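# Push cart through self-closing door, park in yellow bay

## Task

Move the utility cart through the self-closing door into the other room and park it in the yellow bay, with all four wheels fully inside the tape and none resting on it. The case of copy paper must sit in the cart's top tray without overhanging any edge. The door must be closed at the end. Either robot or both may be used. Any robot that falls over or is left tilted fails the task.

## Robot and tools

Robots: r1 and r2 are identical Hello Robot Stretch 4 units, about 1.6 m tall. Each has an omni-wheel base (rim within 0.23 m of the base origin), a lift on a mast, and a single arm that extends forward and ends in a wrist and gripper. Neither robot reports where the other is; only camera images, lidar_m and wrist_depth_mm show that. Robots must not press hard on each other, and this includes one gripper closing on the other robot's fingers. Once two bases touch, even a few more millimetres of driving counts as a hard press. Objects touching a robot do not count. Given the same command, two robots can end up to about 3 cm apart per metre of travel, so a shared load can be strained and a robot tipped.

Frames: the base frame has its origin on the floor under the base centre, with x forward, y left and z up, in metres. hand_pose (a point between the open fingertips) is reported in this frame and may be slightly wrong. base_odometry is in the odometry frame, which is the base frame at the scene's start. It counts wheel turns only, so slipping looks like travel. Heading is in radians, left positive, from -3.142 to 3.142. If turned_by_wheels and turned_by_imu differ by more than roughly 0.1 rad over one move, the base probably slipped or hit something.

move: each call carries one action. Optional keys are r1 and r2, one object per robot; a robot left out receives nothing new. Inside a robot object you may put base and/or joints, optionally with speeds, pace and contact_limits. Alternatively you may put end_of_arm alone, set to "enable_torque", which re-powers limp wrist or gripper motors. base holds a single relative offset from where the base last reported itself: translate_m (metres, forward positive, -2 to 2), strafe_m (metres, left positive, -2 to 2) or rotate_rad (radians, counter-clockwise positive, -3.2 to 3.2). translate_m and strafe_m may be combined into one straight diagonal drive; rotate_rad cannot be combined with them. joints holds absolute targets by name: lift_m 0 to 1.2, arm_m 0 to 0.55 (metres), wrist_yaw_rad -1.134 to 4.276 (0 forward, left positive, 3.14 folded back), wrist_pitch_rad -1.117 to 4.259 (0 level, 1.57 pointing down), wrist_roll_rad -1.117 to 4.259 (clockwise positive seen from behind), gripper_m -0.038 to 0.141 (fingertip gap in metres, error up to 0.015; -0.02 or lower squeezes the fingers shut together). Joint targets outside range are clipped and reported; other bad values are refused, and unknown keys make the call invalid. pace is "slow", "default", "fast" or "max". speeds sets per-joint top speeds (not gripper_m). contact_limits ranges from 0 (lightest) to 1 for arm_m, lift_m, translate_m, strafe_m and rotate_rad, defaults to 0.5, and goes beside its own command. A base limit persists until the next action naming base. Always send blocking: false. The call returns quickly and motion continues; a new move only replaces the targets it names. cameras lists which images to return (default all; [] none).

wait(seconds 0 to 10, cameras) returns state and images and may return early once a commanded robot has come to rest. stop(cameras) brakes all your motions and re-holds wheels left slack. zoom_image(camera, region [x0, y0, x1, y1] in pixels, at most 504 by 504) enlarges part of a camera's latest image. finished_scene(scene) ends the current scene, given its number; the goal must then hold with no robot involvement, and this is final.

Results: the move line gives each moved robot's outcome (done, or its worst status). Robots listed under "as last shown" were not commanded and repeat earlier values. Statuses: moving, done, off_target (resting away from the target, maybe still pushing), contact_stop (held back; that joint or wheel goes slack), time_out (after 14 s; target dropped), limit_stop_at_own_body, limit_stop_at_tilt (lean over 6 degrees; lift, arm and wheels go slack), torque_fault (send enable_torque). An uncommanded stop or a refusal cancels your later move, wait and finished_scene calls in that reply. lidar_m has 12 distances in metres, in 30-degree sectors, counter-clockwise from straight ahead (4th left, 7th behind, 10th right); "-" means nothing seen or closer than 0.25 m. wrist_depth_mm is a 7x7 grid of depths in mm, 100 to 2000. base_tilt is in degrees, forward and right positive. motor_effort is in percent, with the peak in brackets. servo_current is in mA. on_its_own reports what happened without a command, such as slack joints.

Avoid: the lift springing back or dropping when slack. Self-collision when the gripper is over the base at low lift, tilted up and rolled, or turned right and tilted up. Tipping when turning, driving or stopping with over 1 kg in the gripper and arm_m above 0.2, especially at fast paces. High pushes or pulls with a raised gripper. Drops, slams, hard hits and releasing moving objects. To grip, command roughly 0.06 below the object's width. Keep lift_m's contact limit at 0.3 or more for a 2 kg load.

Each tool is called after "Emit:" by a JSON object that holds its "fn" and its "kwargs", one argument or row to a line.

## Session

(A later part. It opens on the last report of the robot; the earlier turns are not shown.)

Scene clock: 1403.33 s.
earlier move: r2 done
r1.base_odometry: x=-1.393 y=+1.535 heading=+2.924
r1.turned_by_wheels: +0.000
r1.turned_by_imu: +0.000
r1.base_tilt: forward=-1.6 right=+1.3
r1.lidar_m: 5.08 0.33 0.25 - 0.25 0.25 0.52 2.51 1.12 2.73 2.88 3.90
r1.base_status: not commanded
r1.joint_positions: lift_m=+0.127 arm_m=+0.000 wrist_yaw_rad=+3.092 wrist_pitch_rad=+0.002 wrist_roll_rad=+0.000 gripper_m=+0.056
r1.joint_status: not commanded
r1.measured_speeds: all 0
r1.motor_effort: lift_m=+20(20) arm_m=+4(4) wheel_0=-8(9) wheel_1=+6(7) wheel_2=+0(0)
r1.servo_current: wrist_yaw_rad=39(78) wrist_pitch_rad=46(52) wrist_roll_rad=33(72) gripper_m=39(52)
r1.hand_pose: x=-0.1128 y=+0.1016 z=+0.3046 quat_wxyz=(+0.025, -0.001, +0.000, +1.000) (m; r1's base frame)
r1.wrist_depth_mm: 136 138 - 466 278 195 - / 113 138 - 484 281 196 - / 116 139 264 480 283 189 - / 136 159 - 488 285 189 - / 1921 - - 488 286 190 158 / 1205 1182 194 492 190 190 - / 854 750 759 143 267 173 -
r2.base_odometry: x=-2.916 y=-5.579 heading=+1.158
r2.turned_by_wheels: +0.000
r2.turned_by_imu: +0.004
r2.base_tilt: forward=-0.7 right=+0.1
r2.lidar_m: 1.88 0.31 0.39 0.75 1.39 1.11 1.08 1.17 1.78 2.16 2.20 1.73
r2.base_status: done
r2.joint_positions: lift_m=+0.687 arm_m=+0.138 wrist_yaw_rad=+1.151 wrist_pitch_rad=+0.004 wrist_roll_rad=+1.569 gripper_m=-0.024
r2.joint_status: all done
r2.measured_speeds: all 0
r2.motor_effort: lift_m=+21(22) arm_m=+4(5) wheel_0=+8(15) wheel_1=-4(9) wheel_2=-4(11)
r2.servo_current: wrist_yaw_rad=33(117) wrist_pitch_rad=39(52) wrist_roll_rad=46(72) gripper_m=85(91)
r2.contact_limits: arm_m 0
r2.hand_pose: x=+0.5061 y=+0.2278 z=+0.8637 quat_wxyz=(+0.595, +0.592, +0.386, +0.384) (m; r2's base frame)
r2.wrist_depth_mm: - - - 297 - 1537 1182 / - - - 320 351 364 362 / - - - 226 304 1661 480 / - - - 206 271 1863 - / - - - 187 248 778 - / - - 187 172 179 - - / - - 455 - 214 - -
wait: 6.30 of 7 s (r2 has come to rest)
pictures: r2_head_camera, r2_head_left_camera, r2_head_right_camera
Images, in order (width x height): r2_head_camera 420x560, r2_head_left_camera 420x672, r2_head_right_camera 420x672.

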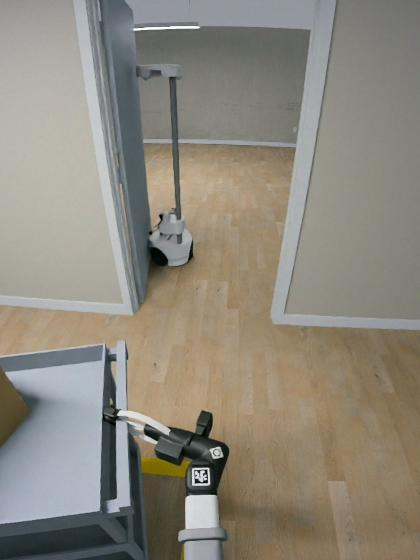

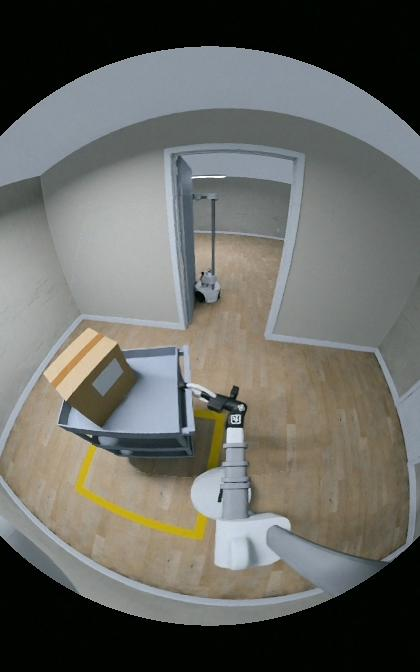

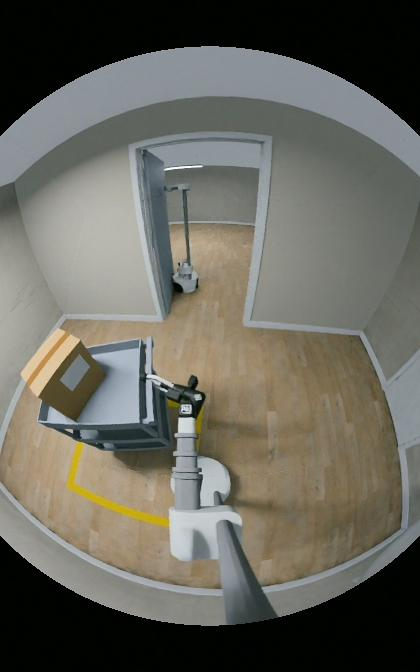

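Emit:
{"fn": "zoom_image", "kwargs": {
  "camera": "r2_head_left_camera",
  "region": [40, 310, 260, 560]
}}

Emit:
{"fn": "zoom_image", "kwargs": {
  "camera": "r2_head_right_camera",
  "region": [10, 310, 240, 560]
}}

Scaled by 2.016 from the camera's 420x672 image, which has a finer 600x960 frame.

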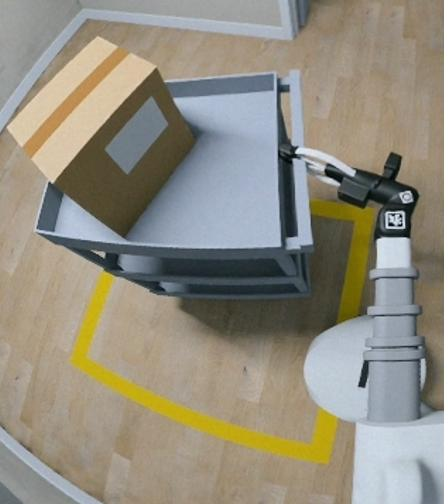

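Scaled by 2.016 from the camera's 420x672 image, which has a finer 600x960 frame.

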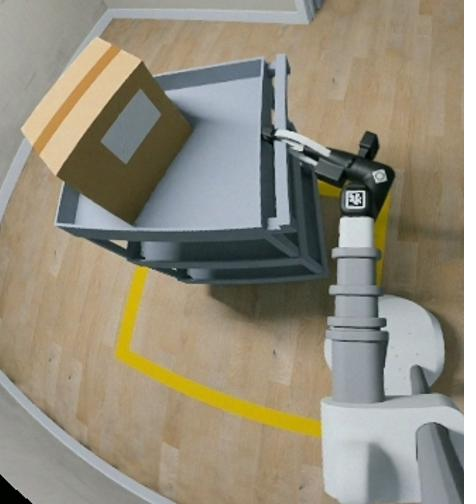

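Emit:
{"fn": "move", "kwargs": {
  "blocking": false,
  "cameras": [],
  "r2": {"joints":{"gripper_m":0.1}}
}}

Emit:
{"fn": "wait", "kwargs": {
  "seconds": 3,
  "cameras": []
}}

Emit:
{"fn": "move", "kwargs": {
  "blocking": false,
  "cameras": ["r2_wrist_camera"],
  "r2": {"base":{"translate_m":-0.1,"strafe_m":-0.229},"pace":"slow"}
}}

Emit:
{"fn": "wait", "kwargs": {
  "seconds": 5,
  "cameras": ["r2_head_left_camera","r2_head_right_camera","r2_wrist_camera"]
}}

Scene clock: 1424.40 s.
move: r2 moving
r1: as last shown
r1.lidar_m: 5.07 0.34 0.25 - 0.25 0.25 0.51 2.53 1.10 2.74 2.84 3.91
r1.motor_effort: lift_m=+20(20) arm_m=+4(4) wheel_0=-8(8) wheel_1=+7(7) wheel_2=+0(0)
r1.servo_current: wrist_yaw_rad=46(65) wrist_pitch_rad=33(46) wrist_roll_rad=33(65) gripper_m=39(46)
r1.wrist_depth_mm: 136 138 - 477 277 196 - / 113 139 - 480 281 196 - / 116 139 264 480 281 189 - / 137 159 - 488 282 190 - / 1921 - - 492 285 190 158 / 1182 1182 193 496 191 190 - / 854 759 759 143 266 173 -
r2.base_odometry: x=-2.916 y=-5.579 heading=+1.158
r2.turned_by_wheels: +0.000
r2.turned_by_imu: +0.000
r2.base_tilt: forward=-0.7 right=+0.1
r2.lidar_m: 1.86 0.33 0.37 0.75 1.40 1.11 1.06 1.17 1.82 2.15 2.20 1.77
r2.base_status: not commanded
r2.joint_positions: lift_m=+0.687 arm_m=+0.138 wrist_yaw_rad=+1.151 wrist_pitch_rad=+0.004 wrist_roll_rad=+1.569 gripper_m=+0.002
r2.joint_status: gripper_m moving
r2.measured_speeds: all 0
r2.motor_effort: lift_m=+21(21) arm_m=+4(5) wheel_0=+6(8) wheel_1=-4(4) wheel_2=-4(4)
r2.servo_current: wrist_yaw_rad=52(59) wrist_pitch_rad=39(46) wrist_roll_rad=52(59) gripper_m=59(117)
r2.contact_limits: arm_m 0
r2.hand_pose: x=+0.5061 y=+0.2278 z=+0.8637 quat_wxyz=(+0.595, +0.592, +0.386, +0.384) (m; r2's base frame)
r2.wrist_depth_mm: - - - 303 - 1499 1160 / - - - 330 357 364 362 / - - - 236 317 1708 488 / - - - 209 276 1661 - / - - - 191 252 809 - / - - 190 175 182 - - / - - - - - - -
pictures: none
No camera images: "cameras" was empty.

Scene clock: 1425.87 s.
earlier move: r2 done
r1.base_odometry: x=-1.393 y=+1.535 heading=+2.924
r1.turned_by_wheels: +0.000
r1.turned_by_imu: +0.000
r1.base_tilt: forward=-1.6 right=+1.3
r1.lidar_m: 5.07 0.34 0.25 - 0.25 0.25 0.52 2.53 1.14 2.74 2.85 3.92
r1.base_status: not commanded
r1.joint_positions: lift_m=+0.127 arm_m=+0.000 wrist_yaw_rad=+3.092 wrist_pitch_rad=+0.002 wrist_roll_rad=+0.000 gripper_m=+0.056
r1.joint_status: not commanded
r1.measured_speeds: all 0
r1.motor_effort: lift_m=+20(20) arm_m=+4(4) wheel_0=-8(8) wheel_1=+6(7) wheel_2=+0(0)
r1.servo_current: wrist_yaw_rad=46(65) wrist_pitch_rad=39(52) wrist_roll_rad=59(72) gripper_m=39(52)
r1.hand_pose: x=-0.1128 y=+0.1016 z=+0.3046 quat_wxyz=(+0.025, -0.001, +0.000, +1.000) (m; r1's base frame)
r1.wrist_depth_mm: 136 138 - 477 278 195 - / 113 139 - 480 281 197 - / 116 139 265 484 281 189 - / 136 158 - 484 283 189 - / 1921 - - 492 285 190 159 / 1182 1229 194 496 191 190 - / 854 759 768 143 267 173 -
r2.base_odometry: x=-2.916 y=-5.579 heading=+1.158
r2.turned_by_wheels: +0.000
r2.turned_by_imu: +0.000
r2.base_tilt: forward=-0.7 right=+0.0
r2.lidar_m: 1.86 0.31 0.37 0.76 1.39 1.08 1.06 1.18 1.82 2.13 2.16 1.73
r2.base_status: not commanded
r2.joint_positions: lift_m=+0.687 arm_m=+0.138 wrist_yaw_rad=+1.151 wrist_pitch_rad=+0.004 wrist_roll_rad=+1.569 gripper_m=+0.100
r2.joint_status: all done
r2.measured_speeds: all 0
r2.motor_effort: lift_m=+21(22) arm_m=+4(5) wheel_0=+4(8) wheel_1=-4(4) wheel_2=-5(5)
r2.servo_current: wrist_yaw_rad=46(59) wrist_pitch_rad=39(46) wrist_roll_rad=52(59) gripper_m=52(117)
r2.contact_limits: arm_m 0
r2.hand_pose: x=+0.5061 y=+0.2278 z=+0.8637 quat_wxyz=(+0.595, +0.592, +0.386, +0.384) (m; r2's base frame)
r2.wrist_depth_mm: - - - 309 - 1537 1160 / - - - 338 366 366 366 / - - - 241 324 1756 484 / - - - 212 285 1708 - / - - - 194 256 798 - / - - 191 178 186 - - / - - 159 - 216 - -
wait: 1.47 of 3 s (r2 has come to rest)
pictures: none
No camera images: "cameras" was empty.

Scene clock: 1426.37 s.
move: r2 moving
r1: as last shown
r1.lidar_m: 5.09 0.33 0.25 - 0.25 0.25 0.50 2.54 1.11 2.75 2.84 3.91
r1.motor_effort: lift_m=+20(20) arm_m=+4(4) wheel_0=-7(8) wheel_1=+6(7) wheel_2=+0(0)
r1.servo_current: wrist_yaw_rad=33(52) wrist_pitch_rad=39(46) wrist_roll_rad=39(65) gripper_m=46(46)
r1.wrist_depth_mm: 136 138 - 477 277 196 - / 113 139 - 480 281 196 - / 116 139 263 477 282 188 - / 136 159 - 488 283 190 - / 1921 - - 496 285 190 159 / 1160 1182 194 496 191 190 - / 842 759 759 143 267 173 -
r2.base_odometry: x=-2.907 y=-5.588 heading=+1.158
r2.turned_by_wheels: +0.000
r2.turned_by_imu: +0.000
r2.base_tilt: forward=-0.7 right=+0.1
r2.lidar_m: 1.91 0.33 0.37 0.76 1.41 1.09 1.09 1.19 1.79 2.13 2.21 1.75
r2.base_status: translate_m moving; strafe_m moving
r2.joint_positions: lift_m=+0.687 arm_m=+0.138 wrist_yaw_rad=+1.151 wrist_pitch_rad=+0.004 wrist_roll_rad=+1.569 gripper_m=+0.100
r2.joint_status: not commanded
r2.measured_speeds: translate_m=-0.019 strafe_m=-0.045 rotate_rad=-0.002 lift_m=+0.000 arm_m=+0.000 wrist_yaw_rad=+0.000 wrist_pitch_rad=+0.000 wrist_roll_rad=+0.000
r2.motor_effort: lift_m=+20(21) arm_m=+4(4) wheel_0=+6(10) wheel_1=-7(9) wheel_2=+6(8)
r2.servo_current: wrist_yaw_rad=33(52) wrist_pitch_rad=46(52) wrist_roll_rad=46(52) gripper_m=52(59)
r2.contact_limits: arm_m 0
r2.hand_pose: x=+0.5062 y=+0.2278 z=+0.8638 quat_wxyz=(+0.595, +0.592, +0.386, +0.384) (m; r2's base frame)
r2.wrist_depth_mm: - - - 317 - 1576 1182 / - - - 340 373 373 377 / - - - 312 334 1708 492 / - - - 289 296 1863 - / - - - 254 258 809 - / - - 195 183 193 - - / - - 469 - 226 - -
pictures: r2_wrist_camera
Images, in order (width x height): r2_wrist_camera 616x392.

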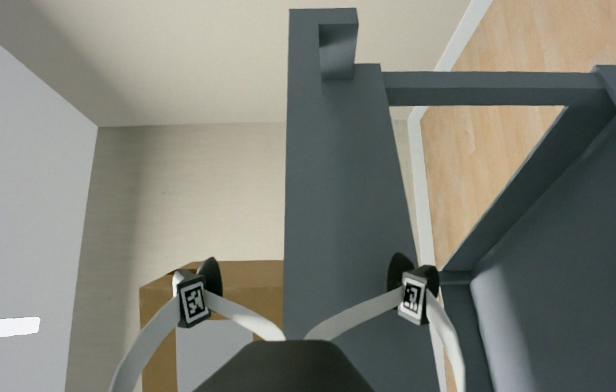

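Scene clock: 1429.63 s.
earlier move: r2 done
r1.base_odometry: x=-1.393 y=+1.535 heading=+2.924
r1.turned_by_wheels: +0.000
r1.turned_by_imu: +0.000
r1.base_tilt: forward=-1.6 right=+1.3
r1.lidar_m: 5.08 0.34 0.25 - 0.25 0.25 0.51 2.28 1.13 2.75 2.87 3.90
r1.base_status: not commanded
r1.joint_positions: lift_m=+0.127 arm_m=+0.000 wrist_yaw_rad=+3.092 wrist_pitch_rad=+0.002 wrist_roll_rad=+0.000 gripper_m=+0.056
r1.joint_status: not commanded
r1.measured_speeds: all 0
r1.motor_effort: lift_m=+20(20) arm_m=+4(4) wheel_0=-7(8) wheel_1=+7(7) wheel_2=+0(0)
r1.servo_current: wrist_yaw_rad=52(72) wrist_pitch_rad=46(52) wrist_roll_rad=39(72) gripper_m=39(46)
r1.hand_pose: x=-0.1128 y=+0.1016 z=+0.3046 quat_wxyz=(+0.025, -0.001, +0.000, +1.000) (m; r1's base frame)
r1.wrist_depth_mm: 136 138 - 473 277 195 - / 112 139 - 473 279 196 - / 116 139 264 477 281 189 - / 136 159 - 480 283 190 - / - - - 492 285 190 159 / 1182 1205 193 496 191 190 - / 842 741 759 143 268 173 -
r2.base_odometry: x=-2.746 y=-5.762 heading=+1.158
r2.turned_by_wheels: +0.000
r2.turned_by_imu: +0.000
r2.base_tilt: forward=-0.7 right=+0.1
r2.lidar_m: 1.78 0.54 0.55 1.10 1.30 1.02 1.01 1.10 1.72 1.92 2.10 1.79
r2.base_status: done
r2.joint_positions: lift_m=+0.687 arm_m=+0.138 wrist_yaw_rad=+1.151 wrist_pitch_rad=+0.004 wrist_roll_rad=+1.569 gripper_m=+0.100
r2.joint_status: not commanded
r2.measured_speeds: all 0
r2.motor_effort: lift_m=+20(21) arm_m=+4(5) wheel_0=+5(10) wheel_1=-5(10) wheel_2=+5(9)
r2.servo_current: wrist_yaw_rad=52(59) wrist_pitch_rad=46(52) wrist_roll_rad=65(65) gripper_m=52(59)
r2.contact_limits: arm_m 0
r2.hand_pose: x=+0.5062 y=+0.2278 z=+0.8638 quat_wxyz=(+0.595, +0.592, +0.386, +0.384) (m; r2's base frame)
r2.wrist_depth_mm: - - - - - 1618 1182 / - - - - - 1708 1182 / - - - 591 - 609 603 / - - - 549 - 778 525 / - - - 707 1008 - 473 / - - 195 436 187 - 442 / - - 707 - - - -
wait: 3.27 of 5 s (r2 has come to rest)
pictures: r2_head_left_camera, r2_head_right_camera, r2_wrist_camera
Images, in order (width x height): r2_head_left_camera 420x672, r2_head_right_camera 420x672, r2_wrist_camera 616x392.

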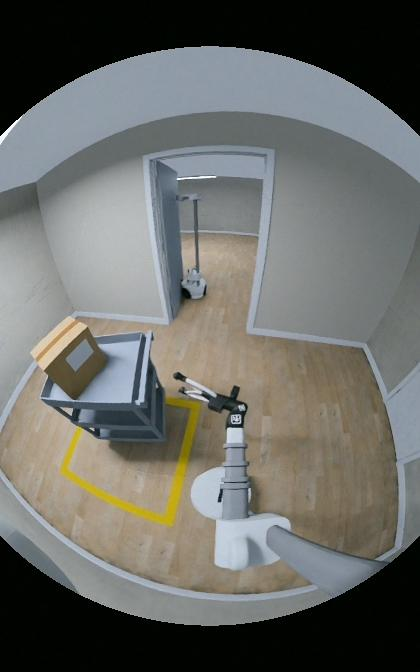

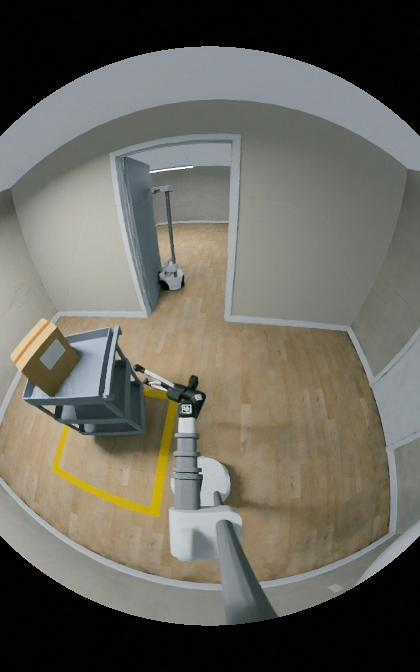

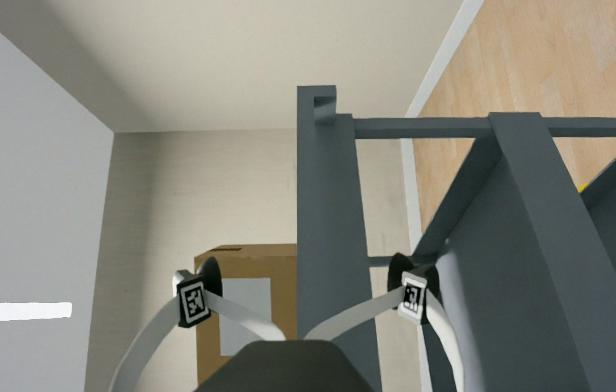

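Emit:
{"fn": "move", "kwargs": {
  "blocking": false,
  "cameras": [],
  "r2": {"base":{"translate_m":0.1,"strafe_m":-0.5},"joints":{"wrist_yaw_rad":-0.4,"arm_m":0.02}}
}}

Emit:
{"fn": "wait", "kwargs": {
  "seconds": 4,
  "cameras": []
}}

Emit:
{"fn": "move", "kwargs": {
  "blocking": false,
  "cameras": [],
  "r2": {"base":{"rotate_rad":1.4}}
}}

Emit:
{"fn": "wait", "kwargs": {
  "seconds": 4,
  "cameras": ["r2_head_left_camera","r2_head_right_camera","r2_head_camera"]
}}

Scene clock: 1441.63 s.
move: r2 moving
r1: as last shown
r1.lidar_m: 5.08 0.33 0.25 - 0.25 0.25 0.50 2.35 1.13 2.75 2.86 3.91
r1.motor_effort: lift_m=+20(20) arm_m=+4(4) wheel_0=-8(8) wheel_1=+7(7) wheel_2=+0(0)
r1.servo_current: wrist_yaw_rad=39(59) wrist_pitch_rad=39(52) wrist_roll_rad=52(59) gripper_m=39(46)
r1.wrist_depth_mm: 136 138 - 473 277 195 - / 113 139 - 477 282 196 - / 116 139 265 480 283 189 - / 137 158 - 492 285 190 - / 1983 - - 488 285 190 159 / 1182 1182 194 500 190 190 - / 842 759 759 143 266 173 -
r2.base_odometry: x=-2.714 y=-5.769 heading=+1.158
r2.turned_by_wheels: +0.000
r2.turned_by_imu: +0.000
r2.base_tilt: forward=-0.7 right=+0.0
r2.lidar_m: 1.75 0.60 0.55 1.06 1.32 1.04 1.02 1.13 1.70 1.87 2.07 1.81
r2.base_status: translate_m moving; strafe_m moving
r2.joint_positions: lift_m=+0.687 arm_m=+0.087 wrist_yaw_rad=+0.588 wrist_pitch_rad=+0.004 wrist_roll_rad=+1.569 gripper_m=+0.100
r2.joint_status: arm_m moving; wrist_yaw_rad moving
r2.measured_speeds: translate_m=+0.025 strafe_m=-0.126 rotate_rad=-0.003 lift_m=+0.000 arm_m=-0.195 wrist_yaw_rad=-1.725 wrist_pitch_rad=+0.000 wrist_roll_rad=+0.000
r2.motor_effort: lift_m=+20(21) arm_m=-9(12) wheel_0=+8(12) wheel_1=-10(10) wheel_2=-7(9)
r2.servo_current: wrist_yaw_rad=130(130) wrist_pitch_rad=46(46) wrist_roll_rad=46(52) gripper_m=46(52)
r2.hand_pose: x=+0.5468 y=+0.0872 z=+0.8638 quat_wxyz=(+0.678, +0.676, +0.206, +0.204) (m; r2's base frame)
r2.wrist_depth_mm: - - - - - 1708 1182 / - - - - - 1661 1160 / 1618 - - - - 1499 1205 / - - - - - 1618 1205 / - - - - - 1756 1205 / - - 193 - 193 1430 1205 / - - - - - 788 1160
pictures: none
No camera images: "cameras" was empty.

Scene clock: 1444.27 s.
earlier move: r2 done
r1.base_odometry: x=-1.393 y=+1.535 heading=+2.924
r1.turned_by_wheels: +0.000
r1.turned_by_imu: +0.000
r1.base_tilt: forward=-1.6 right=+1.3
r1.lidar_m: 5.10 0.34 0.25 - 0.25 0.25 0.53 2.48 1.13 2.75 2.87 3.90
r1.base_status: not commanded
r1.joint_positions: lift_m=+0.127 arm_m=+0.000 wrist_yaw_rad=+3.092 wrist_pitch_rad=+0.002 wrist_roll_rad=+0.000 gripper_m=+0.056
r1.joint_status: not commanded
r1.measured_speeds: all 0
r1.motor_effort: lift_m=+20(20) arm_m=+4(4) wheel_0=-8(8) wheel_1=+6(7) wheel_2=+0(0)
r1.servo_current: wrist_yaw_rad=52(72) wrist_pitch_rad=46(52) wrist_roll_rad=59(72) gripper_m=39(52)
r1.hand_pose: x=-0.1128 y=+0.1016 z=+0.3046 quat_wxyz=(+0.025, -0.001, +0.000, +1.000) (m; r1's base frame)
r1.wrist_depth_mm: 136 138 - 473 278 195 - / 113 138 - 480 281 197 - / 116 139 265 484 282 189 - / 136 158 - 488 283 190 - / - - - 488 283 190 159 / 1229 1182 195 496 192 190 - / 854 759 750 143 267 173 -
r2.base_odometry: x=-2.248 y=-5.871 heading=+1.158
r2.turned_by_wheels: +0.000
r2.turned_by_imu: +0.000
r2.base_tilt: forward=-0.7 right=+0.1
r2.lidar_m: 1.62 2.17 0.90 1.07 1.52 1.19 1.16 1.25 1.49 1.43 1.60 1.66
r2.base_status: done
r2.joint_positions: lift_m=+0.687 arm_m=+0.020 wrist_yaw_rad=-0.397 wrist_pitch_rad=+0.004 wrist_roll_rad=+1.569 gripper_m=+0.100
r2.joint_status: all done
r2.measured_speeds: all 0
r2.motor_effort: lift_m=+20(21) arm_m=-6(12) wheel_0=+2(12) wheel_1=-3(12) wheel_2=-5(10)
r2.servo_current: wrist_yaw_rad=46(137) wrist_pitch_rad=46(46) wrist_roll_rad=46(65) gripper_m=52(59)
r2.hand_pose: x=+0.4232 y=-0.1921 z=+0.8638 quat_wxyz=(+0.694, +0.693, -0.138, -0.141) (m; r2's base frame)
r2.wrist_depth_mm: - - - - - 1499 1138 / - - - - - 1499 1182 / - - - - - 1499 1205 / - - - - - - 1182 / - - - - - - 1229 / - - 188 - 185 - 1205 / - - - - - - 1182
wait: 2.63 of 4 s (r2 has come to rest)
pictures: none
No camera images: "cameras" was empty.

Scene clock: 1444.77 s.
move: r2 moving
r1: as last shown
r1.lidar_m: 5.09 0.35 0.25 - 0.25 0.25 0.52 2.51 1.12 2.76 2.86 3.93
r1.servo_current: wrist_yaw_rad=59(65) wrist_pitch_rad=39(52) wrist_roll_rad=46(59) gripper_m=39(46)
r1.wrist_depth_mm: 136 138 - 466 278 196 - / 113 139 - 480 281 196 - / 116 139 264 484 282 189 - / 136 158 - 488 285 190 - / 1983 - - 488 286 190 159 / 1182 1182 194 496 190 190 - / 854 759 750 143 267 173 -
r2.base_odometry: x=-2.248 y=-5.871 heading=+1.410
r2.turned_by_wheels: +0.252
r2.turned_by_imu: +0.245
r2.base_tilt: forward=-0.7 right=+0.1
r2.lidar_m: 1.63 1.09 0.93 2.01 1.29 1.17 1.21 1.49 1.41 1.47 1.78 1.62
r2.base_status: rotate_rad moving
r2.joint_positions: lift_m=+0.687 arm_m=+0.020 wrist_yaw_rad=-0.397 wrist_pitch_rad=+0.004 wrist_roll_rad=+1.569 gripper_m=+0.100
r2.joint_status: not commanded
r2.measured_speeds: translate_m=+0.000 strafe_m=+0.000 rotate_rad=+0.977 lift_m=+0.000 arm_m=+0.000 wrist_yaw_rad=+0.000 wrist_pitch_rad=+0.000 wrist_roll_rad=+0.000
r2.motor_effort: lift_m=+20(20) arm_m=-7(7) wheel_0=-9(10) wheel_1=-10(10) wheel_2=-10(11)
r2.servo_current: wrist_yaw_rad=46(52) wrist_pitch_rad=46(46) wrist_roll_rad=52(59) gripper_m=52(65)
r2.hand_pose: x=+0.4232 y=-0.1922 z=+0.8638 quat_wxyz=(+0.694, +0.693, -0.138, -0.141) (m; r2's base frame)
r2.wrist_depth_mm: - - - - - - 1182 / - - - - - - 1182 / - - - - - - 1205 / - - - - - - 1205 / - - - - - - 1182 / - - 187 - 185 - 1182 / - - - - - 1863 1205
pictures: none
No camera images: "cameras" was empty.

Scene clock: 1446.23 s.
earlier move: r2 done
r1.base_odometry: x=-1.393 y=+1.535 heading=+2.924
r1.turned_by_wheels: +0.000
r1.turned_by_imu: +0.000
r1.base_tilt: forward=-1.5 right=+1.3
r1.lidar_m: 5.08 0.33 0.25 - 0.25 0.25 0.50 2.53 1.11 2.75 2.86 3.90
r1.base_status: not commanded
r1.joint_positions: lift_m=+0.127 arm_m=+0.000 wrist_yaw_rad=+3.092 wrist_pitch_rad=+0.002 wrist_roll_rad=+0.000 gripper_m=+0.056
r1.joint_status: not commanded
r1.measured_speeds: all 0
r1.motor_effort: lift_m=+20(20) arm_m=+4(4) wheel_0=-8(8) wheel_1=+7(7) wheel_2=+0(0)
r1.servo_current: wrist_yaw_rad=65(65) wrist_pitch_rad=33(52) wrist_roll_rad=46(72) gripper_m=39(52)
r1.hand_pose: x=-0.1128 y=+0.1016 z=+0.3046 quat_wxyz=(+0.025, -0.001, +0.000, +1.000) (m; r1's base frame)
r1.wrist_depth_mm: 136 138 - 469 278 195 - / 112 139 - 480 281 196 - / 117 139 263 480 282 189 - / 136 159 - 488 283 189 - / 1983 - - 492 285 190 158 / 1205 1205 193 492 191 190 - / 866 759 750 143 267 173 -
r2.base_odometry: x=-2.248 y=-5.871 heading=+2.557
r2.turned_by_wheels: +1.147
r2.turned_by_imu: +1.117
r2.base_tilt: forward=-0.7 right=+0.1
r2.lidar_m: 0.90 1.78 1.25 1.17 1.21 1.57 1.46 1.50 1.72 1.63 1.67 1.00
r2.base_status: done
r2.joint_positions: lift_m=+0.687 arm_m=+0.020 wrist_yaw_rad=-0.397 wrist_pitch_rad=+0.004 wrist_roll_rad=+1.569 gripper_m=+0.100
r2.joint_status: not commanded
r2.measured_speeds: all 0
r2.motor_effort: lift_m=+20(21) arm_m=-7(7) wheel_0=-5(10) wheel_1=-2(10) wheel_2=-5(13)
r2.servo_current: wrist_yaw_rad=46(59) wrist_pitch_rad=39(52) wrist_roll_rad=46(59) gripper_m=46(65)
r2.hand_pose: x=+0.4232 y=-0.1922 z=+0.8638 quat_wxyz=(+0.694, +0.693, -0.138, -0.141) (m; r2's base frame)
r2.wrist_depth_mm: 1661 - - - - 1618 1182 / - - - - - 1708 1205 / - - - - - 1756 1205 / - - - - - 1618 1138 / - - - - - 1182 - / - - 192 778 192 - - / - - - - - - -
wait: 1.47 of 4 s (r2 has come to rest)
pictures: r2_head_camera, r2_head_left_camera, r2_head_right_camera
Images, in order (width x height): r2_head_camera 420x560, r2_head_left_camera 420x672, r2_head_right_camera 420x672.

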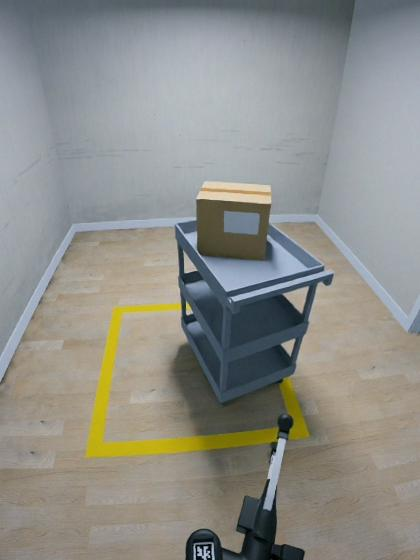

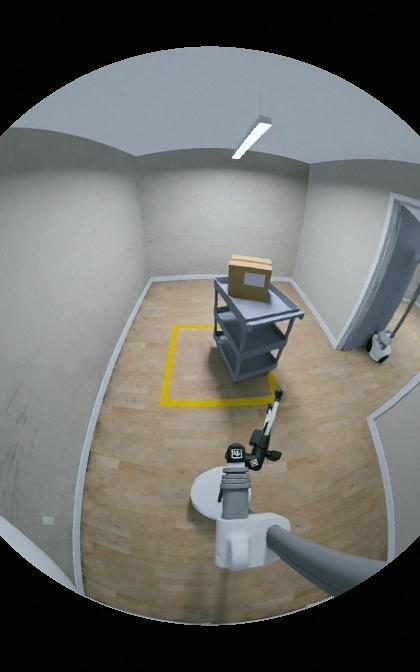

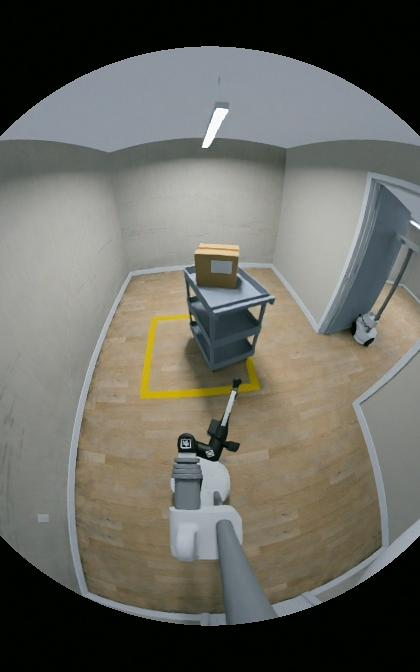

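Emit:
{"fn": "zoom_image", "kwargs": {
  "camera": "r2_head_camera",
  "region": [70, 180, 350, 470]
}}

Scaled by 1.738 from the camera's 420x560 image, which has a finer 1200x1600 frame.

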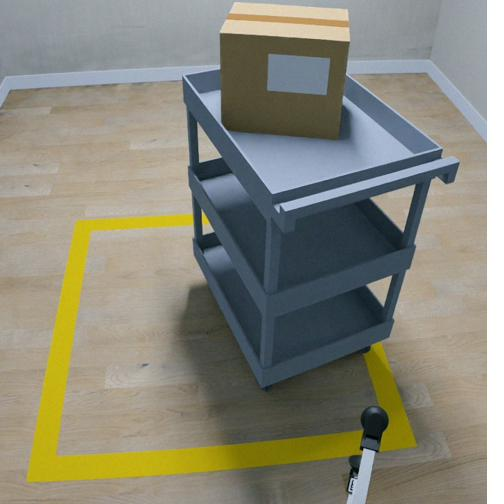

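Emit:
{"fn": "move", "kwargs": {
  "blocking": false,
  "cameras": [],
  "r2": {"base":{"translate_m":0.25,"strafe_m":-0.262},"joints":{"wrist_yaw_rad":0.0,"arm_m":0.138}}
}}

Emit:
{"fn": "wait", "kwargs": {
  "seconds": 4,
  "cameras": ["r2_head_camera","r2_wrist_camera"]
}}

Scene clock: 1492.53 s.
move: r2 moving
r1: as last shown
r1.base_tilt: forward=-1.6 right=+1.3
r1.lidar_m: 5.08 0.33 0.25 - 0.25 0.26 0.52 2.46 1.14 2.73 2.86 3.92
r1.motor_effort: lift_m=+20(20) arm_m=+4(4) wheel_0=-8(8) wheel_1=+6(7) wheel_2=+0(0)
r1.servo_current: wrist_yaw_rad=52(59) wrist_pitch_rad=39(46) wrist_roll_rad=39(52) gripper_m=39(46)
r1.wrist_depth_mm: 136 138 - 473 277 196 - / 112 139 - 477 281 196 - / 116 139 264 480 282 189 - / 136 159 - 484 283 189 - / - - - 488 283 190 159 / 1182 1205 193 500 191 190 - / 842 750 759 143 267 173 -
r2.base_odometry: x=-2.254 y=-5.840 heading=+2.556
r2.turned_by_wheels: -0.001
r2.turned_by_imu: +0.000
r2.base_tilt: forward=-0.7 right=+0.1
r2.lidar_m: 0.87 1.84 1.26 1.18 1.24 1.56 1.47 1.52 1.71 1.61 1.63 0.99
r2.base_status: translate_m moving; strafe_m moving
r2.joint_positions: lift_m=+0.687 arm_m=+0.071 wrist_yaw_rad=-0.011 wrist_pitch_rad=+0.004 wrist_roll_rad=+1.569 gripper_m=+0.100
r2.joint_status: arm_m moving; wrist_yaw_rad moving
r2.measured_speeds: translate_m=+0.085 strafe_m=-0.092 rotate_rad=-0.002 lift_m=+0.000 arm_m=+0.195 wrist_yaw_rad=+0.317 wrist_pitch_rad=+0.000 wrist_roll_rad=+0.000
r2.motor_effort: lift_m=+20(21) arm_m=+7(11) wheel_0=+9(13) wheel_1=-8(8) wheel_2=-11(12)
r2.servo_current: wrist_yaw_rad=26(143) wrist_pitch_rad=39(46) wrist_roll_rad=52(52) gripper_m=52(52)
r2.hand_pose: x=+0.5289 y=-0.0905 z=+0.8638 quat_wxyz=(+0.708, +0.706, -0.002, -0.005) (m; r2's base frame)
r2.wrist_depth_mm: - - - - - 1464 1160 / - - - - - 960 991 / - - - 931 - 699 - / - - - 960 - 668 - / - - - 1008 - 1537 1205 / - - 193 - 194 1537 1182 / - - - - - 1863 1205
pictures: none
No camera images: "cameras" was empty.

Scene clock: 1494.70 s.
earlier move: r2 done
r1.base_odometry: x=-1.393 y=+1.535 heading=+2.924
r1.turned_by_wheels: +0.000
r1.turned_by_imu: +0.000
r1.base_tilt: forward=-1.6 right=+1.3
r1.lidar_m: 5.09 0.33 0.25 - 0.25 0.25 0.51 2.13 1.12 2.75 2.84 3.91
r1.base_status: not commanded
r1.joint_positions: lift_m=+0.127 arm_m=+0.000 wrist_yaw_rad=+3.092 wrist_pitch_rad=+0.002 wrist_roll_rad=+0.000 gripper_m=+0.056
r1.joint_status: not commanded
r1.measured_speeds: all 0
r1.motor_effort: lift_m=+20(20) arm_m=+4(4) wheel_0=-7(8) wheel_1=+7(7) wheel_2=+0(0)
r1.servo_current: wrist_yaw_rad=72(72) wrist_pitch_rad=39(52) wrist_roll_rad=33(72) gripper_m=46(46)
r1.hand_pose: x=-0.1128 y=+0.1016 z=+0.3046 quat_wxyz=(+0.025, -0.001, +0.000, +1.000) (m; r1's base frame)
r1.wrist_depth_mm: 136 138 - 469 278 195 - / 112 139 - 480 282 197 - / 116 139 264 488 283 188 - / 136 158 - 488 283 189 - / 1921 - - 492 285 190 159 / 1205 1182 195 496 190 190 - / 842 750 768 143 266 173 -
r2.base_odometry: x=-2.312 y=-5.515 heading=+2.557
r2.turned_by_wheels: +0.000
r2.turned_by_imu: +0.001
r2.base_tilt: forward=-0.7 right=+0.0
r2.lidar_m: 0.68 1.19 1.56 1.43 1.47 1.85 1.68 1.73 1.41 1.33 1.79 0.82
r2.base_status: done
r2.joint_positions: lift_m=+0.687 arm_m=+0.138 wrist_yaw_rad=-0.003 wrist_pitch_rad=+0.004 wrist_roll_rad=+1.569 gripper_m=+0.100
r2.joint_status: all done
r2.measured_speeds: all 0
r2.motor_effort: lift_m=+20(21) arm_m=+7(11) wheel_0=+1(13) wheel_1=-3(8) wheel_2=-4(12)
r2.servo_current: wrist_yaw_rad=59(143) wrist_pitch_rad=46(46) wrist_roll_rad=52(59) gripper_m=52(59)
r2.hand_pose: x=+0.5969 y=-0.0882 z=+0.8638 quat_wxyz=(+0.708, +0.706, +0.001, -0.002) (m; r2's base frame)
r2.wrist_depth_mm: - - - - - 1661 1205 / - - - 469 - 1618 1060 / - - - 469 - 1863 469 / - - - 445 - 904 445 / - - 661 424 1025 - 424 / - - 192 355 192 - - / - - 707 - - - -
wait: 2.17 of 4 s (r2 has come to rest)
pictures: r2_head_camera, r2_wrist_camera
Images, in order (width x height): r2_head_camera 420x560, r2_wrist_camera 616x392.

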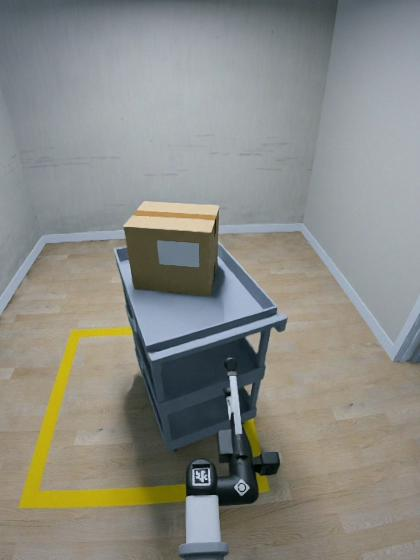

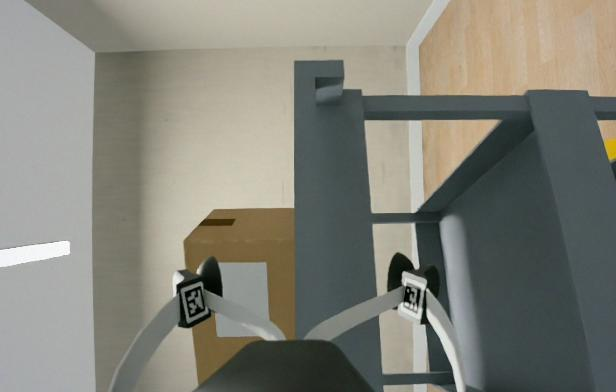

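Emit:
{"fn": "move", "kwargs": {
  "blocking": false,
  "cameras": [],
  "r2": {"base":{"translate_m":0.2},"pace":"slow","contact_limits":{"translate_m":0.2}}
}}

Emit:
{"fn": "wait", "kwargs": {
  "seconds": 4,
  "cameras": ["r2_head_camera","r2_wrist_camera"]
}}

Scene clock: 1509.53 s.
move: r2 moving
r1: as last shown
r1.lidar_m: 5.09 0.34 0.25 - 0.25 0.25 0.52 2.13 1.12 2.74 2.83 3.91
r1.motor_effort: lift_m=+20(20) arm_m=+4(4) wheel_0=-8(8) wheel_1=+7(7) wheel_2=+0(0)
r1.servo_current: wrist_yaw_rad=52(72) wrist_pitch_rad=46(46) wrist_roll_rad=52(59) gripper_m=39(46)
r1.wrist_depth_mm: 136 138 - 469 276 195 - / 113 139 - 477 279 196 - / 116 139 263 480 282 189 - / 136 158 - 484 283 189 - / 1983 - - 488 285 190 159 / 1182 1182 194 496 191 190 - / 854 750 750 143 267 173 -
r2.base_odometry: x=-2.322 y=-5.508 heading=+2.557
r2.turned_by_wheels: +0.000
r2.turned_by_imu: +0.001
r2.base_tilt: forward=-0.7 right=+0.1
r2.lidar_m: 0.65 1.12 1.54 1.45 1.49 1.83 1.70 1.75 1.43 1.34 1.78 0.81
r2.base_status: translate_m moving
r2.joint_positions: lift_m=+0.687 arm_m=+0.138 wrist_yaw_rad=-0.003 wrist_pitch_rad=+0.004 wrist_roll_rad=+1.569 gripper_m=+0.100
r2.joint_status: not commanded
r2.measured_speeds: translate_m=+0.048 strafe_m=+0.001 rotate_rad=+0.000 lift_m=+0.000 arm_m=+0.000 wrist_yaw_rad=+0.000 wrist_pitch_rad=+0.000 wrist_roll_rad=+0.000
r2.motor_effort: lift_m=+20(21) arm_m=+7(7) wheel_0=+7(9) wheel_1=+6(7) wheel_2=-9(10)
r2.servo_current: wrist_yaw_rad=39(65) wrist_pitch_rad=46(52) wrist_roll_rad=46(52) gripper_m=46(59)
r2.contact_limits: translate_m 0.2
r2.hand_pose: x=+0.5969 y=-0.0882 z=+0.8638 quat_wxyz=(+0.708, +0.706, +0.001, -0.002) (m; r2's base frame)
r2.wrist_depth_mm: - - - - - 1661 1182 / - - - 466 - 1661 1138 / - - - 459 - 1808 462 / - - - 442 - - 439 / - - 640 415 421 - 415 / - - 195 343 193 - - / - - 691 - - - -
pictures: none
No camera images: "cameras" was empty.

Scene clock: 1512.30 s.
earlier move: r2 done
r1.base_odometry: x=-1.393 y=+1.535 heading=+2.924
r1.turned_by_wheels: +0.000
r1.turned_by_imu: +0.000
r1.base_tilt: forward=-1.6 right=+1.3
r1.lidar_m: 5.10 0.30 0.25 - 0.25 0.25 0.49 2.14 1.12 2.75 2.87 3.89
r1.base_status: not commanded
r1.joint_positions: lift_m=+0.127 arm_m=+0.000 wrist_yaw_rad=+3.092 wrist_pitch_rad=+0.002 wrist_roll_rad=+0.000 gripper_m=+0.056
r1.joint_status: not commanded
r1.measured_speeds: all 0
r1.motor_effort: lift_m=+20(20) arm_m=+4(4) wheel_0=-8(8) wheel_1=+6(7) wheel_2=+0(0)
r1.servo_current: wrist_yaw_rad=52(72) wrist_pitch_rad=39(52) wrist_roll_rad=59(72) gripper_m=39(46)
r1.hand_pose: x=-0.1128 y=+0.1016 z=+0.3046 quat_wxyz=(+0.025, -0.001, +0.000, +1.000) (m; r1's base frame)
r1.wrist_depth_mm: 136 138 - 473 277 196 - / 113 139 - 477 281 197 - / 116 139 264 488 282 189 - / 136 159 - 484 285 190 - / 1983 - - 488 286 190 159 / 1205 1182 193 496 191 190 - / 842 750 750 143 267 173 -
r2.base_odometry: x=-2.478 y=-5.405 heading=+2.557
r2.turned_by_wheels: +0.000
r2.turned_by_imu: +0.000
r2.base_tilt: forward=-0.7 right=+0.1
r2.lidar_m: 0.48 0.47 1.54 1.45 1.49 1.97 1.89 1.90 1.43 1.31 1.65 0.61
r2.base_status: done
r2.joint_positions: lift_m=+0.687 arm_m=+0.138 wrist_yaw_rad=-0.003 wrist_pitch_rad=+0.004 wrist_roll_rad=+1.569 gripper_m=+0.100
r2.joint_status: not commanded
r2.measured_speeds: all 0
r2.motor_effort: lift_m=+20(21) arm_m=+7(7) wheel_0=+5(9) wheel_1=+4(7) wheel_2=-6(11)
r2.servo_current: wrist_yaw_rad=26(65) wrist_pitch_rad=33(52) wrist_roll_rad=46(59) gripper_m=52(59)
r2.contact_limits: translate_m 0.2
r2.hand_pose: x=+0.5969 y=-0.0882 z=+0.8638 quat_wxyz=(+0.708, +0.706, +0.001, -0.002) (m; r2's base frame)
r2.wrist_depth_mm: - - - 258 - 1537 1182 / - - - 294 303 324 322 / - - - 219 283 1708 512 / - - - 204 265 1661 - / - - 517 193 249 854 - / - - 195 182 195 - - / - - 488 - 231 - -
wait: 2.77 of 4 s (r2 has come to rest)
pictures: r2_head_camera, r2_wrist_camera
Images, in order (width x height): r2_head_camera 420x560, r2_wrist_camera 616x392.

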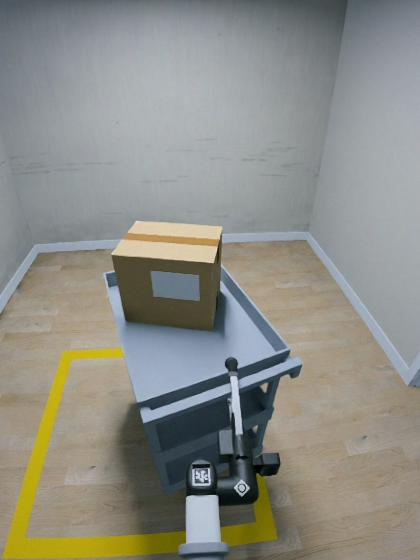

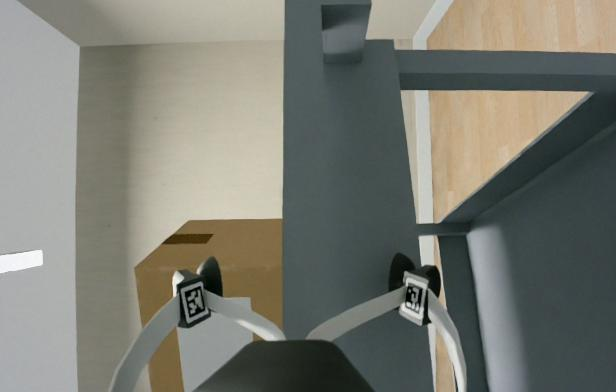

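Emit:
{"fn": "move", "kwargs": {
  "blocking": false,
  "cameras": [],
  "r2": {"joints":{"gripper_m":-0.025}}
}}

Emit:
{"fn": "wait", "kwargs": {
  "seconds": 3,
  "cameras": ["r2_head_camera","r2_wrist_camera"]
}}

Scene clock: 1517.07 s.
move: r2 moving
r1: as last shown
r1.lidar_m: 5.09 0.34 0.25 - 0.25 0.25 0.49 2.13 1.11 2.75 2.87 3.94
r1.motor_effort: lift_m=+20(20) arm_m=+4(4) wheel_0=-7(8) wheel_1=+6(7) wheel_2=+0(0)
r1.servo_current: wrist_yaw_rad=46(59) wrist_pitch_rad=46(46) wrist_roll_rad=59(59) gripper_m=46(46)
r1.wrist_depth_mm: 136 139 - 473 277 195 - / 112 139 - 480 281 196 - / 116 139 263 480 281 189 - / 137 159 - 484 285 190 - / 1983 - - 492 285 190 159 / 1205 1205 193 496 191 190 - / 842 741 750 143 266 173 -
r2.base_odometry: x=-2.478 y=-5.405 heading=+2.557
r2.turned_by_wheels: +0.000
r2.turned_by_imu: +0.000
r2.base_tilt: forward=-0.6 right=+0.1
r2.lidar_m: 0.49 0.49 1.52 1.45 1.50 1.95 1.87 1.94 1.42 1.31 1.66 0.61
r2.base_status: not commanded
r2.joint_positions: lift_m=+0.687 arm_m=+0.138 wrist_yaw_rad=-0.003 wrist_pitch_rad=+0.004 wrist_roll_rad=+1.569 gripper_m=+0.083
r2.joint_status: gripper_m moving
r2.measured_speeds: all 0
r2.motor_effort: lift_m=+20(20) arm_m=+7(7) wheel_0=+5(5) wheel_1=+4(4) wheel_2=-6(7)
r2.servo_current: wrist_yaw_rad=52(59) wrist_pitch_rad=39(52) wrist_roll_rad=46(52) gripper_m=111(117)
r2.contact_limits: translate_m 0.2
r2.hand_pose: x=+0.5969 y=-0.0882 z=+0.8638 quat_wxyz=(+0.708, +0.706, +0.001, -0.002) (m; r2's base frame)
r2.wrist_depth_mm: - - - 249 - 1618 1160 / - - - 232 306 322 320 / - - - 219 283 1708 504 / - - - 204 265 820 - / - - 521 193 252 854 - / - - 197 182 191 - - / - - 488 - 229 - -
pictures: none
No camera images: "cameras" was empty.

Scene clock: 1518.53 s.
earlier move: r2 done
r1.base_odometry: x=-1.393 y=+1.535 heading=+2.924
r1.turned_by_wheels: +0.000
r1.turned_by_imu: +0.000
r1.base_tilt: forward=-1.6 right=+1.3
r1.lidar_m: 5.09 0.35 0.25 - 0.25 0.25 0.52 2.11 1.10 2.75 2.84 3.91
r1.base_status: not commanded
r1.joint_positions: lift_m=+0.127 arm_m=+0.000 wrist_yaw_rad=+3.092 wrist_pitch_rad=+0.002 wrist_roll_rad=+0.000 gripper_m=+0.056
r1.joint_status: not commanded
r1.measured_speeds: all 0
r1.motor_effort: lift_m=+20(20) arm_m=+4(4) wheel_0=-7(8) wheel_1=+6(7) wheel_2=+0(0)
r1.servo_current: wrist_yaw_rad=46(72) wrist_pitch_rad=39(52) wrist_roll_rad=52(72) gripper_m=39(46)
r1.hand_pose: x=-0.1128 y=+0.1016 z=+0.3046 quat_wxyz=(+0.025, -0.001, +0.000, +1.000) (m; r1's base frame)
r1.wrist_depth_mm: 136 138 - 477 278 195 - / 113 138 - 480 279 196 - / 116 139 265 484 283 189 - / 137 159 - 484 285 190 - / 1983 - - 488 283 190 158 / 1205 1182 194 496 191 190 - / 854 750 759 143 268 173 -
r2.base_odometry: x=-2.478 y=-5.404 heading=+2.557
r2.turned_by_wheels: +0.000
r2.turned_by_imu: +0.000
r2.base_tilt: forward=-0.6 right=+0.1
r2.lidar_m: 0.46 0.47 1.53 1.44 1.52 1.97 1.90 1.92 1.45 1.31 1.65 0.57
r2.base_status: not commanded
r2.joint_positions: lift_m=+0.687 arm_m=+0.138 wrist_yaw_rad=-0.002 wrist_pitch_rad=+0.004 wrist_roll_rad=+1.569 gripper_m=-0.023
r2.joint_status: all done
r2.measured_speeds: all 0
r2.motor_effort: lift_m=+20(20) arm_m=+5(7) wheel_0=+4(5) wheel_1=+3(4) wheel_2=-4(7)
r2.servo_current: wrist_yaw_rad=46(59) wrist_pitch_rad=39(52) wrist_roll_rad=52(52) gripper_m=124(254)
r2.contact_limits: translate_m 0.2
r2.hand_pose: x=+0.5971 y=-0.0879 z=+0.8638 quat_wxyz=(+0.708, +0.706, +0.001, -0.002) (m; r2's base frame)
r2.wrist_depth_mm: - - - 230 298 1366 1118 / - - - 216 287 1464 1118 / - - - 204 267 1708 517 / - - - 194 255 842 - / - - 492 183 239 854 - / - - 185 172 180 - - / - - 480 - 221 - -
wait: 1.47 of 3 s (r2 has come to rest)
pictures: r2_head_camera, r2_wrist_camera
Images, in order (width x height): r2_head_camera 420x560, r2_wrist_camera 616x392.

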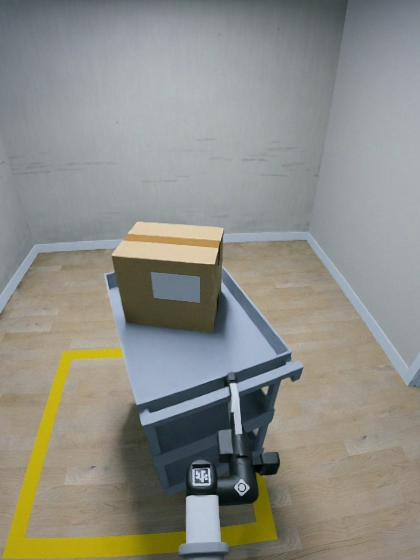

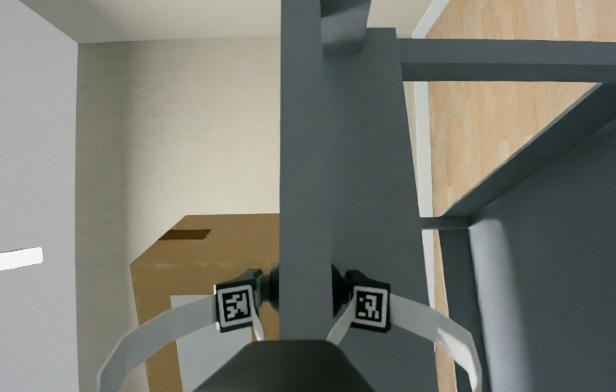

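Emit:
{"fn": "move", "kwargs": {
  "blocking": false,
  "cameras": [],
  "r2": {"base":{"translate_m":-0.04,"strafe_m":0.3},"pace":"slow"}
}}

Emit:
{"fn": "wait", "kwargs": {
  "seconds": 6,
  "cameras": ["r2_head_camera","r2_head_left_camera"]
}}

Scene clock: 1523.13 s.
move: r2 moving
r1: as last shown
r1.lidar_m: 5.09 0.35 0.25 - 0.25 0.25 0.51 2.13 1.12 2.75 2.85 3.89
r1.motor_effort: lift_m=+20(20) arm_m=+4(4) wheel_0=-8(8) wheel_1=+6(7) wheel_2=+0(0)
r1.servo_current: wrist_yaw_rad=59(65) wrist_pitch_rad=46(46) wrist_roll_rad=46(59) gripper_m=39(46)
r1.wrist_depth_mm: 136 138 - 469 278 195 - / 113 139 - 477 281 197 - / 116 139 263 484 282 188 - / 136 159 - 484 283 189 - / 1983 - - 488 286 190 159 / 1182 1205 193 496 191 191 - / 831 750 759 143 268 173 -
r2.base_odometry: x=-2.484 y=-5.416 heading=+2.557
r2.turned_by_wheels: +0.000
r2.turned_by_imu: +0.000
r2.base_tilt: forward=-0.6 right=+0.1
r2.lidar_m: 0.47 0.49 1.50 1.42 1.46 1.94 1.86 1.95 1.45 1.35 1.67 0.59
r2.base_status: translate_m moving; strafe_m moving
r2.joint_positions: lift_m=+0.687 arm_m=+0.138 wrist_yaw_rad=-0.002 wrist_pitch_rad=+0.004 wrist_roll_rad=+1.569 gripper_m=-0.023
r2.joint_status: not commanded
r2.measured_speeds: translate_m=-0.007 strafe_m=+0.053 rotate_rad=-0.002 lift_m=+0.000 arm_m=+0.000 wrist_yaw_rad=+0.000 wrist_pitch_rad=+0.000 wrist_roll_rad=+0.000
r2.motor_effort: lift_m=+20(20) arm_m=+5(5) wheel_0=-13(15) wheel_1=+6(8) wheel_2=+5(6)
r2.servo_current: wrist_yaw_rad=46(52) wrist_pitch_rad=46(46) wrist_roll_rad=39(59) gripper_m=124(137)
r2.hand_pose: x=+0.5971 y=-0.0879 z=+0.8638 quat_wxyz=(+0.708, +0.706, +0.001, -0.002) (m; r2's base frame)
r2.wrist_depth_mm: - - - 230 301 1366 1118 / - - - 216 290 1499 1118 / - - - 204 266 1708 512 / - - - 193 255 842 - / - - 496 182 241 831 - / - - 185 171 180 - - / - - 480 - 220 - -
pictures: none
No camera images: "cameras" was empty.

Scene clock: 1526.87 s.
earlier move: r2 done
r1.base_odometry: x=-1.393 y=+1.535 heading=+2.924
r1.turned_by_wheels: +0.000
r1.turned_by_imu: +0.000
r1.base_tilt: forward=-1.6 right=+1.3
r1.lidar_m: 5.10 0.34 0.25 - 0.25 0.25 0.50 2.41 1.13 2.75 2.85 3.93
r1.base_status: not commanded
r1.joint_positions: lift_m=+0.127 arm_m=+0.000 wrist_yaw_rad=+3.092 wrist_pitch_rad=+0.002 wrist_roll_rad=+0.000 gripper_m=+0.056
r1.joint_status: not commanded
r1.measured_speeds: all 0
r1.motor_effort: lift_m=+20(20) arm_m=+4(4) wheel_0=-8(8) wheel_1=+6(7) wheel_2=+0(0)
r1.servo_current: wrist_yaw_rad=39(65) wrist_pitch_rad=33(52) wrist_roll_rad=52(59) gripper_m=39(52)
r1.hand_pose: x=-0.1128 y=+0.1016 z=+0.3046 quat_wxyz=(+0.025, -0.001, +0.000, +1.000) (m; r1's base frame)
r1.wrist_depth_mm: 136 139 - 469 278 195 - / 113 138 - 480 282 197 - / 116 139 270 484 281 189 - / 136 159 - 488 282 189 - / 1921 - - 496 283 191 159 / 1182 1205 194 492 191 190 - / 854 750 750 143 267 173 -
r2.base_odometry: x=-2.611 y=-5.676 heading=+2.557
r2.turned_by_wheels: +0.000
r2.turned_by_imu: -0.001
r2.base_tilt: forward=-0.7 right=+0.1
r2.lidar_m: 0.50 0.57 1.24 1.15 1.20 1.59 1.84 1.92 1.74 1.63 1.93 0.57
r2.base_status: done
r2.joint_positions: lift_m=+0.687 arm_m=+0.138 wrist_yaw_rad=-0.005 wrist_pitch_rad=+0.002 wrist_roll_rad=+1.569 gripper_m=-0.024
r2.joint_status: not commanded
r2.measured_speeds: all 0
r2.motor_effort: lift_m=+20(20) arm_m=+5(5) wheel_0=-5(19) wheel_1=+5(8) wheel_2=+3(6)
r2.servo_current: wrist_yaw_rad=52(65) wrist_pitch_rad=33(52) wrist_roll_rad=46(59) gripper_m=91(137)
r2.hand_pose: x=+0.5967 y=-0.0890 z=+0.8644 quat_wxyz=(+0.708, +0.706, -0.001, -0.003) (m; r2's base frame)
r2.wrist_depth_mm: - - - 174 234 1537 1182 / - - - - 232 1661 1138 / - - - 171 230 798 - / - - 469 171 229 820 - / - - 484 168 227 809 - / - - 187 167 182 - - / - - 585 - 224 - -
wait: 3.73 of 6 s (r2 has come to rest)
pictures: r2_head_camera, r2_head_left_camera
Images, in order (width x height): r2_head_camera 420x560, r2_head_left_camera 420x672.

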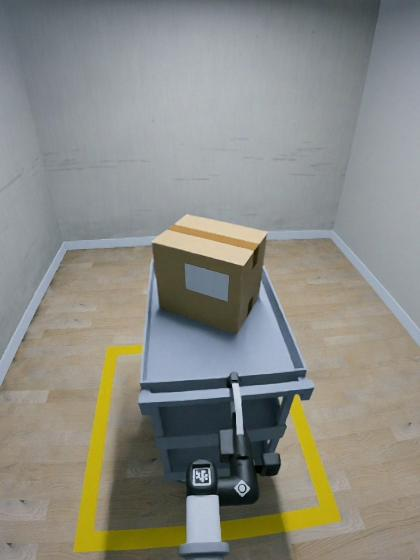

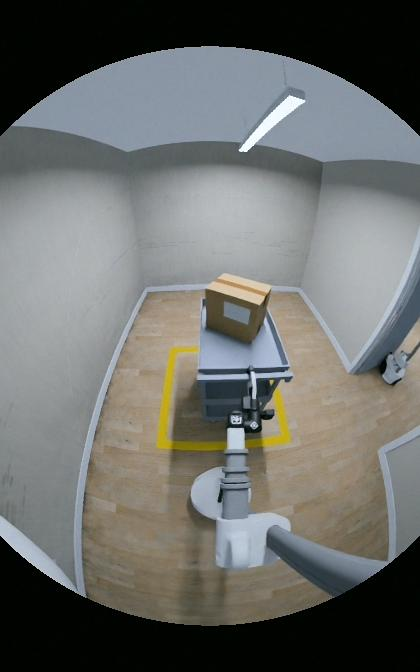

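Emit:
{"fn": "zoom_image", "kwargs": {
  "camera": "r2_head_camera",
  "region": [60, 280, 360, 560]
}}

Scaled by 1.680 from the camera's 420x560 image, which has a finer 1200x1600 frame.

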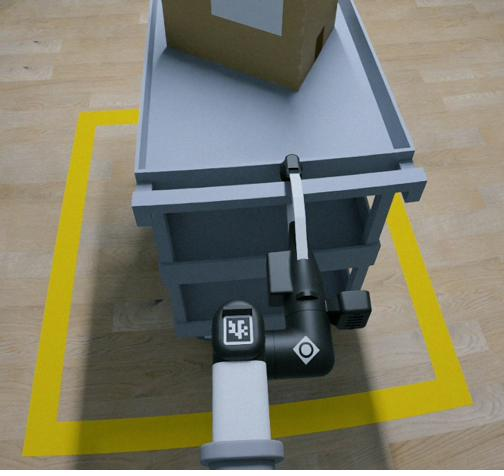

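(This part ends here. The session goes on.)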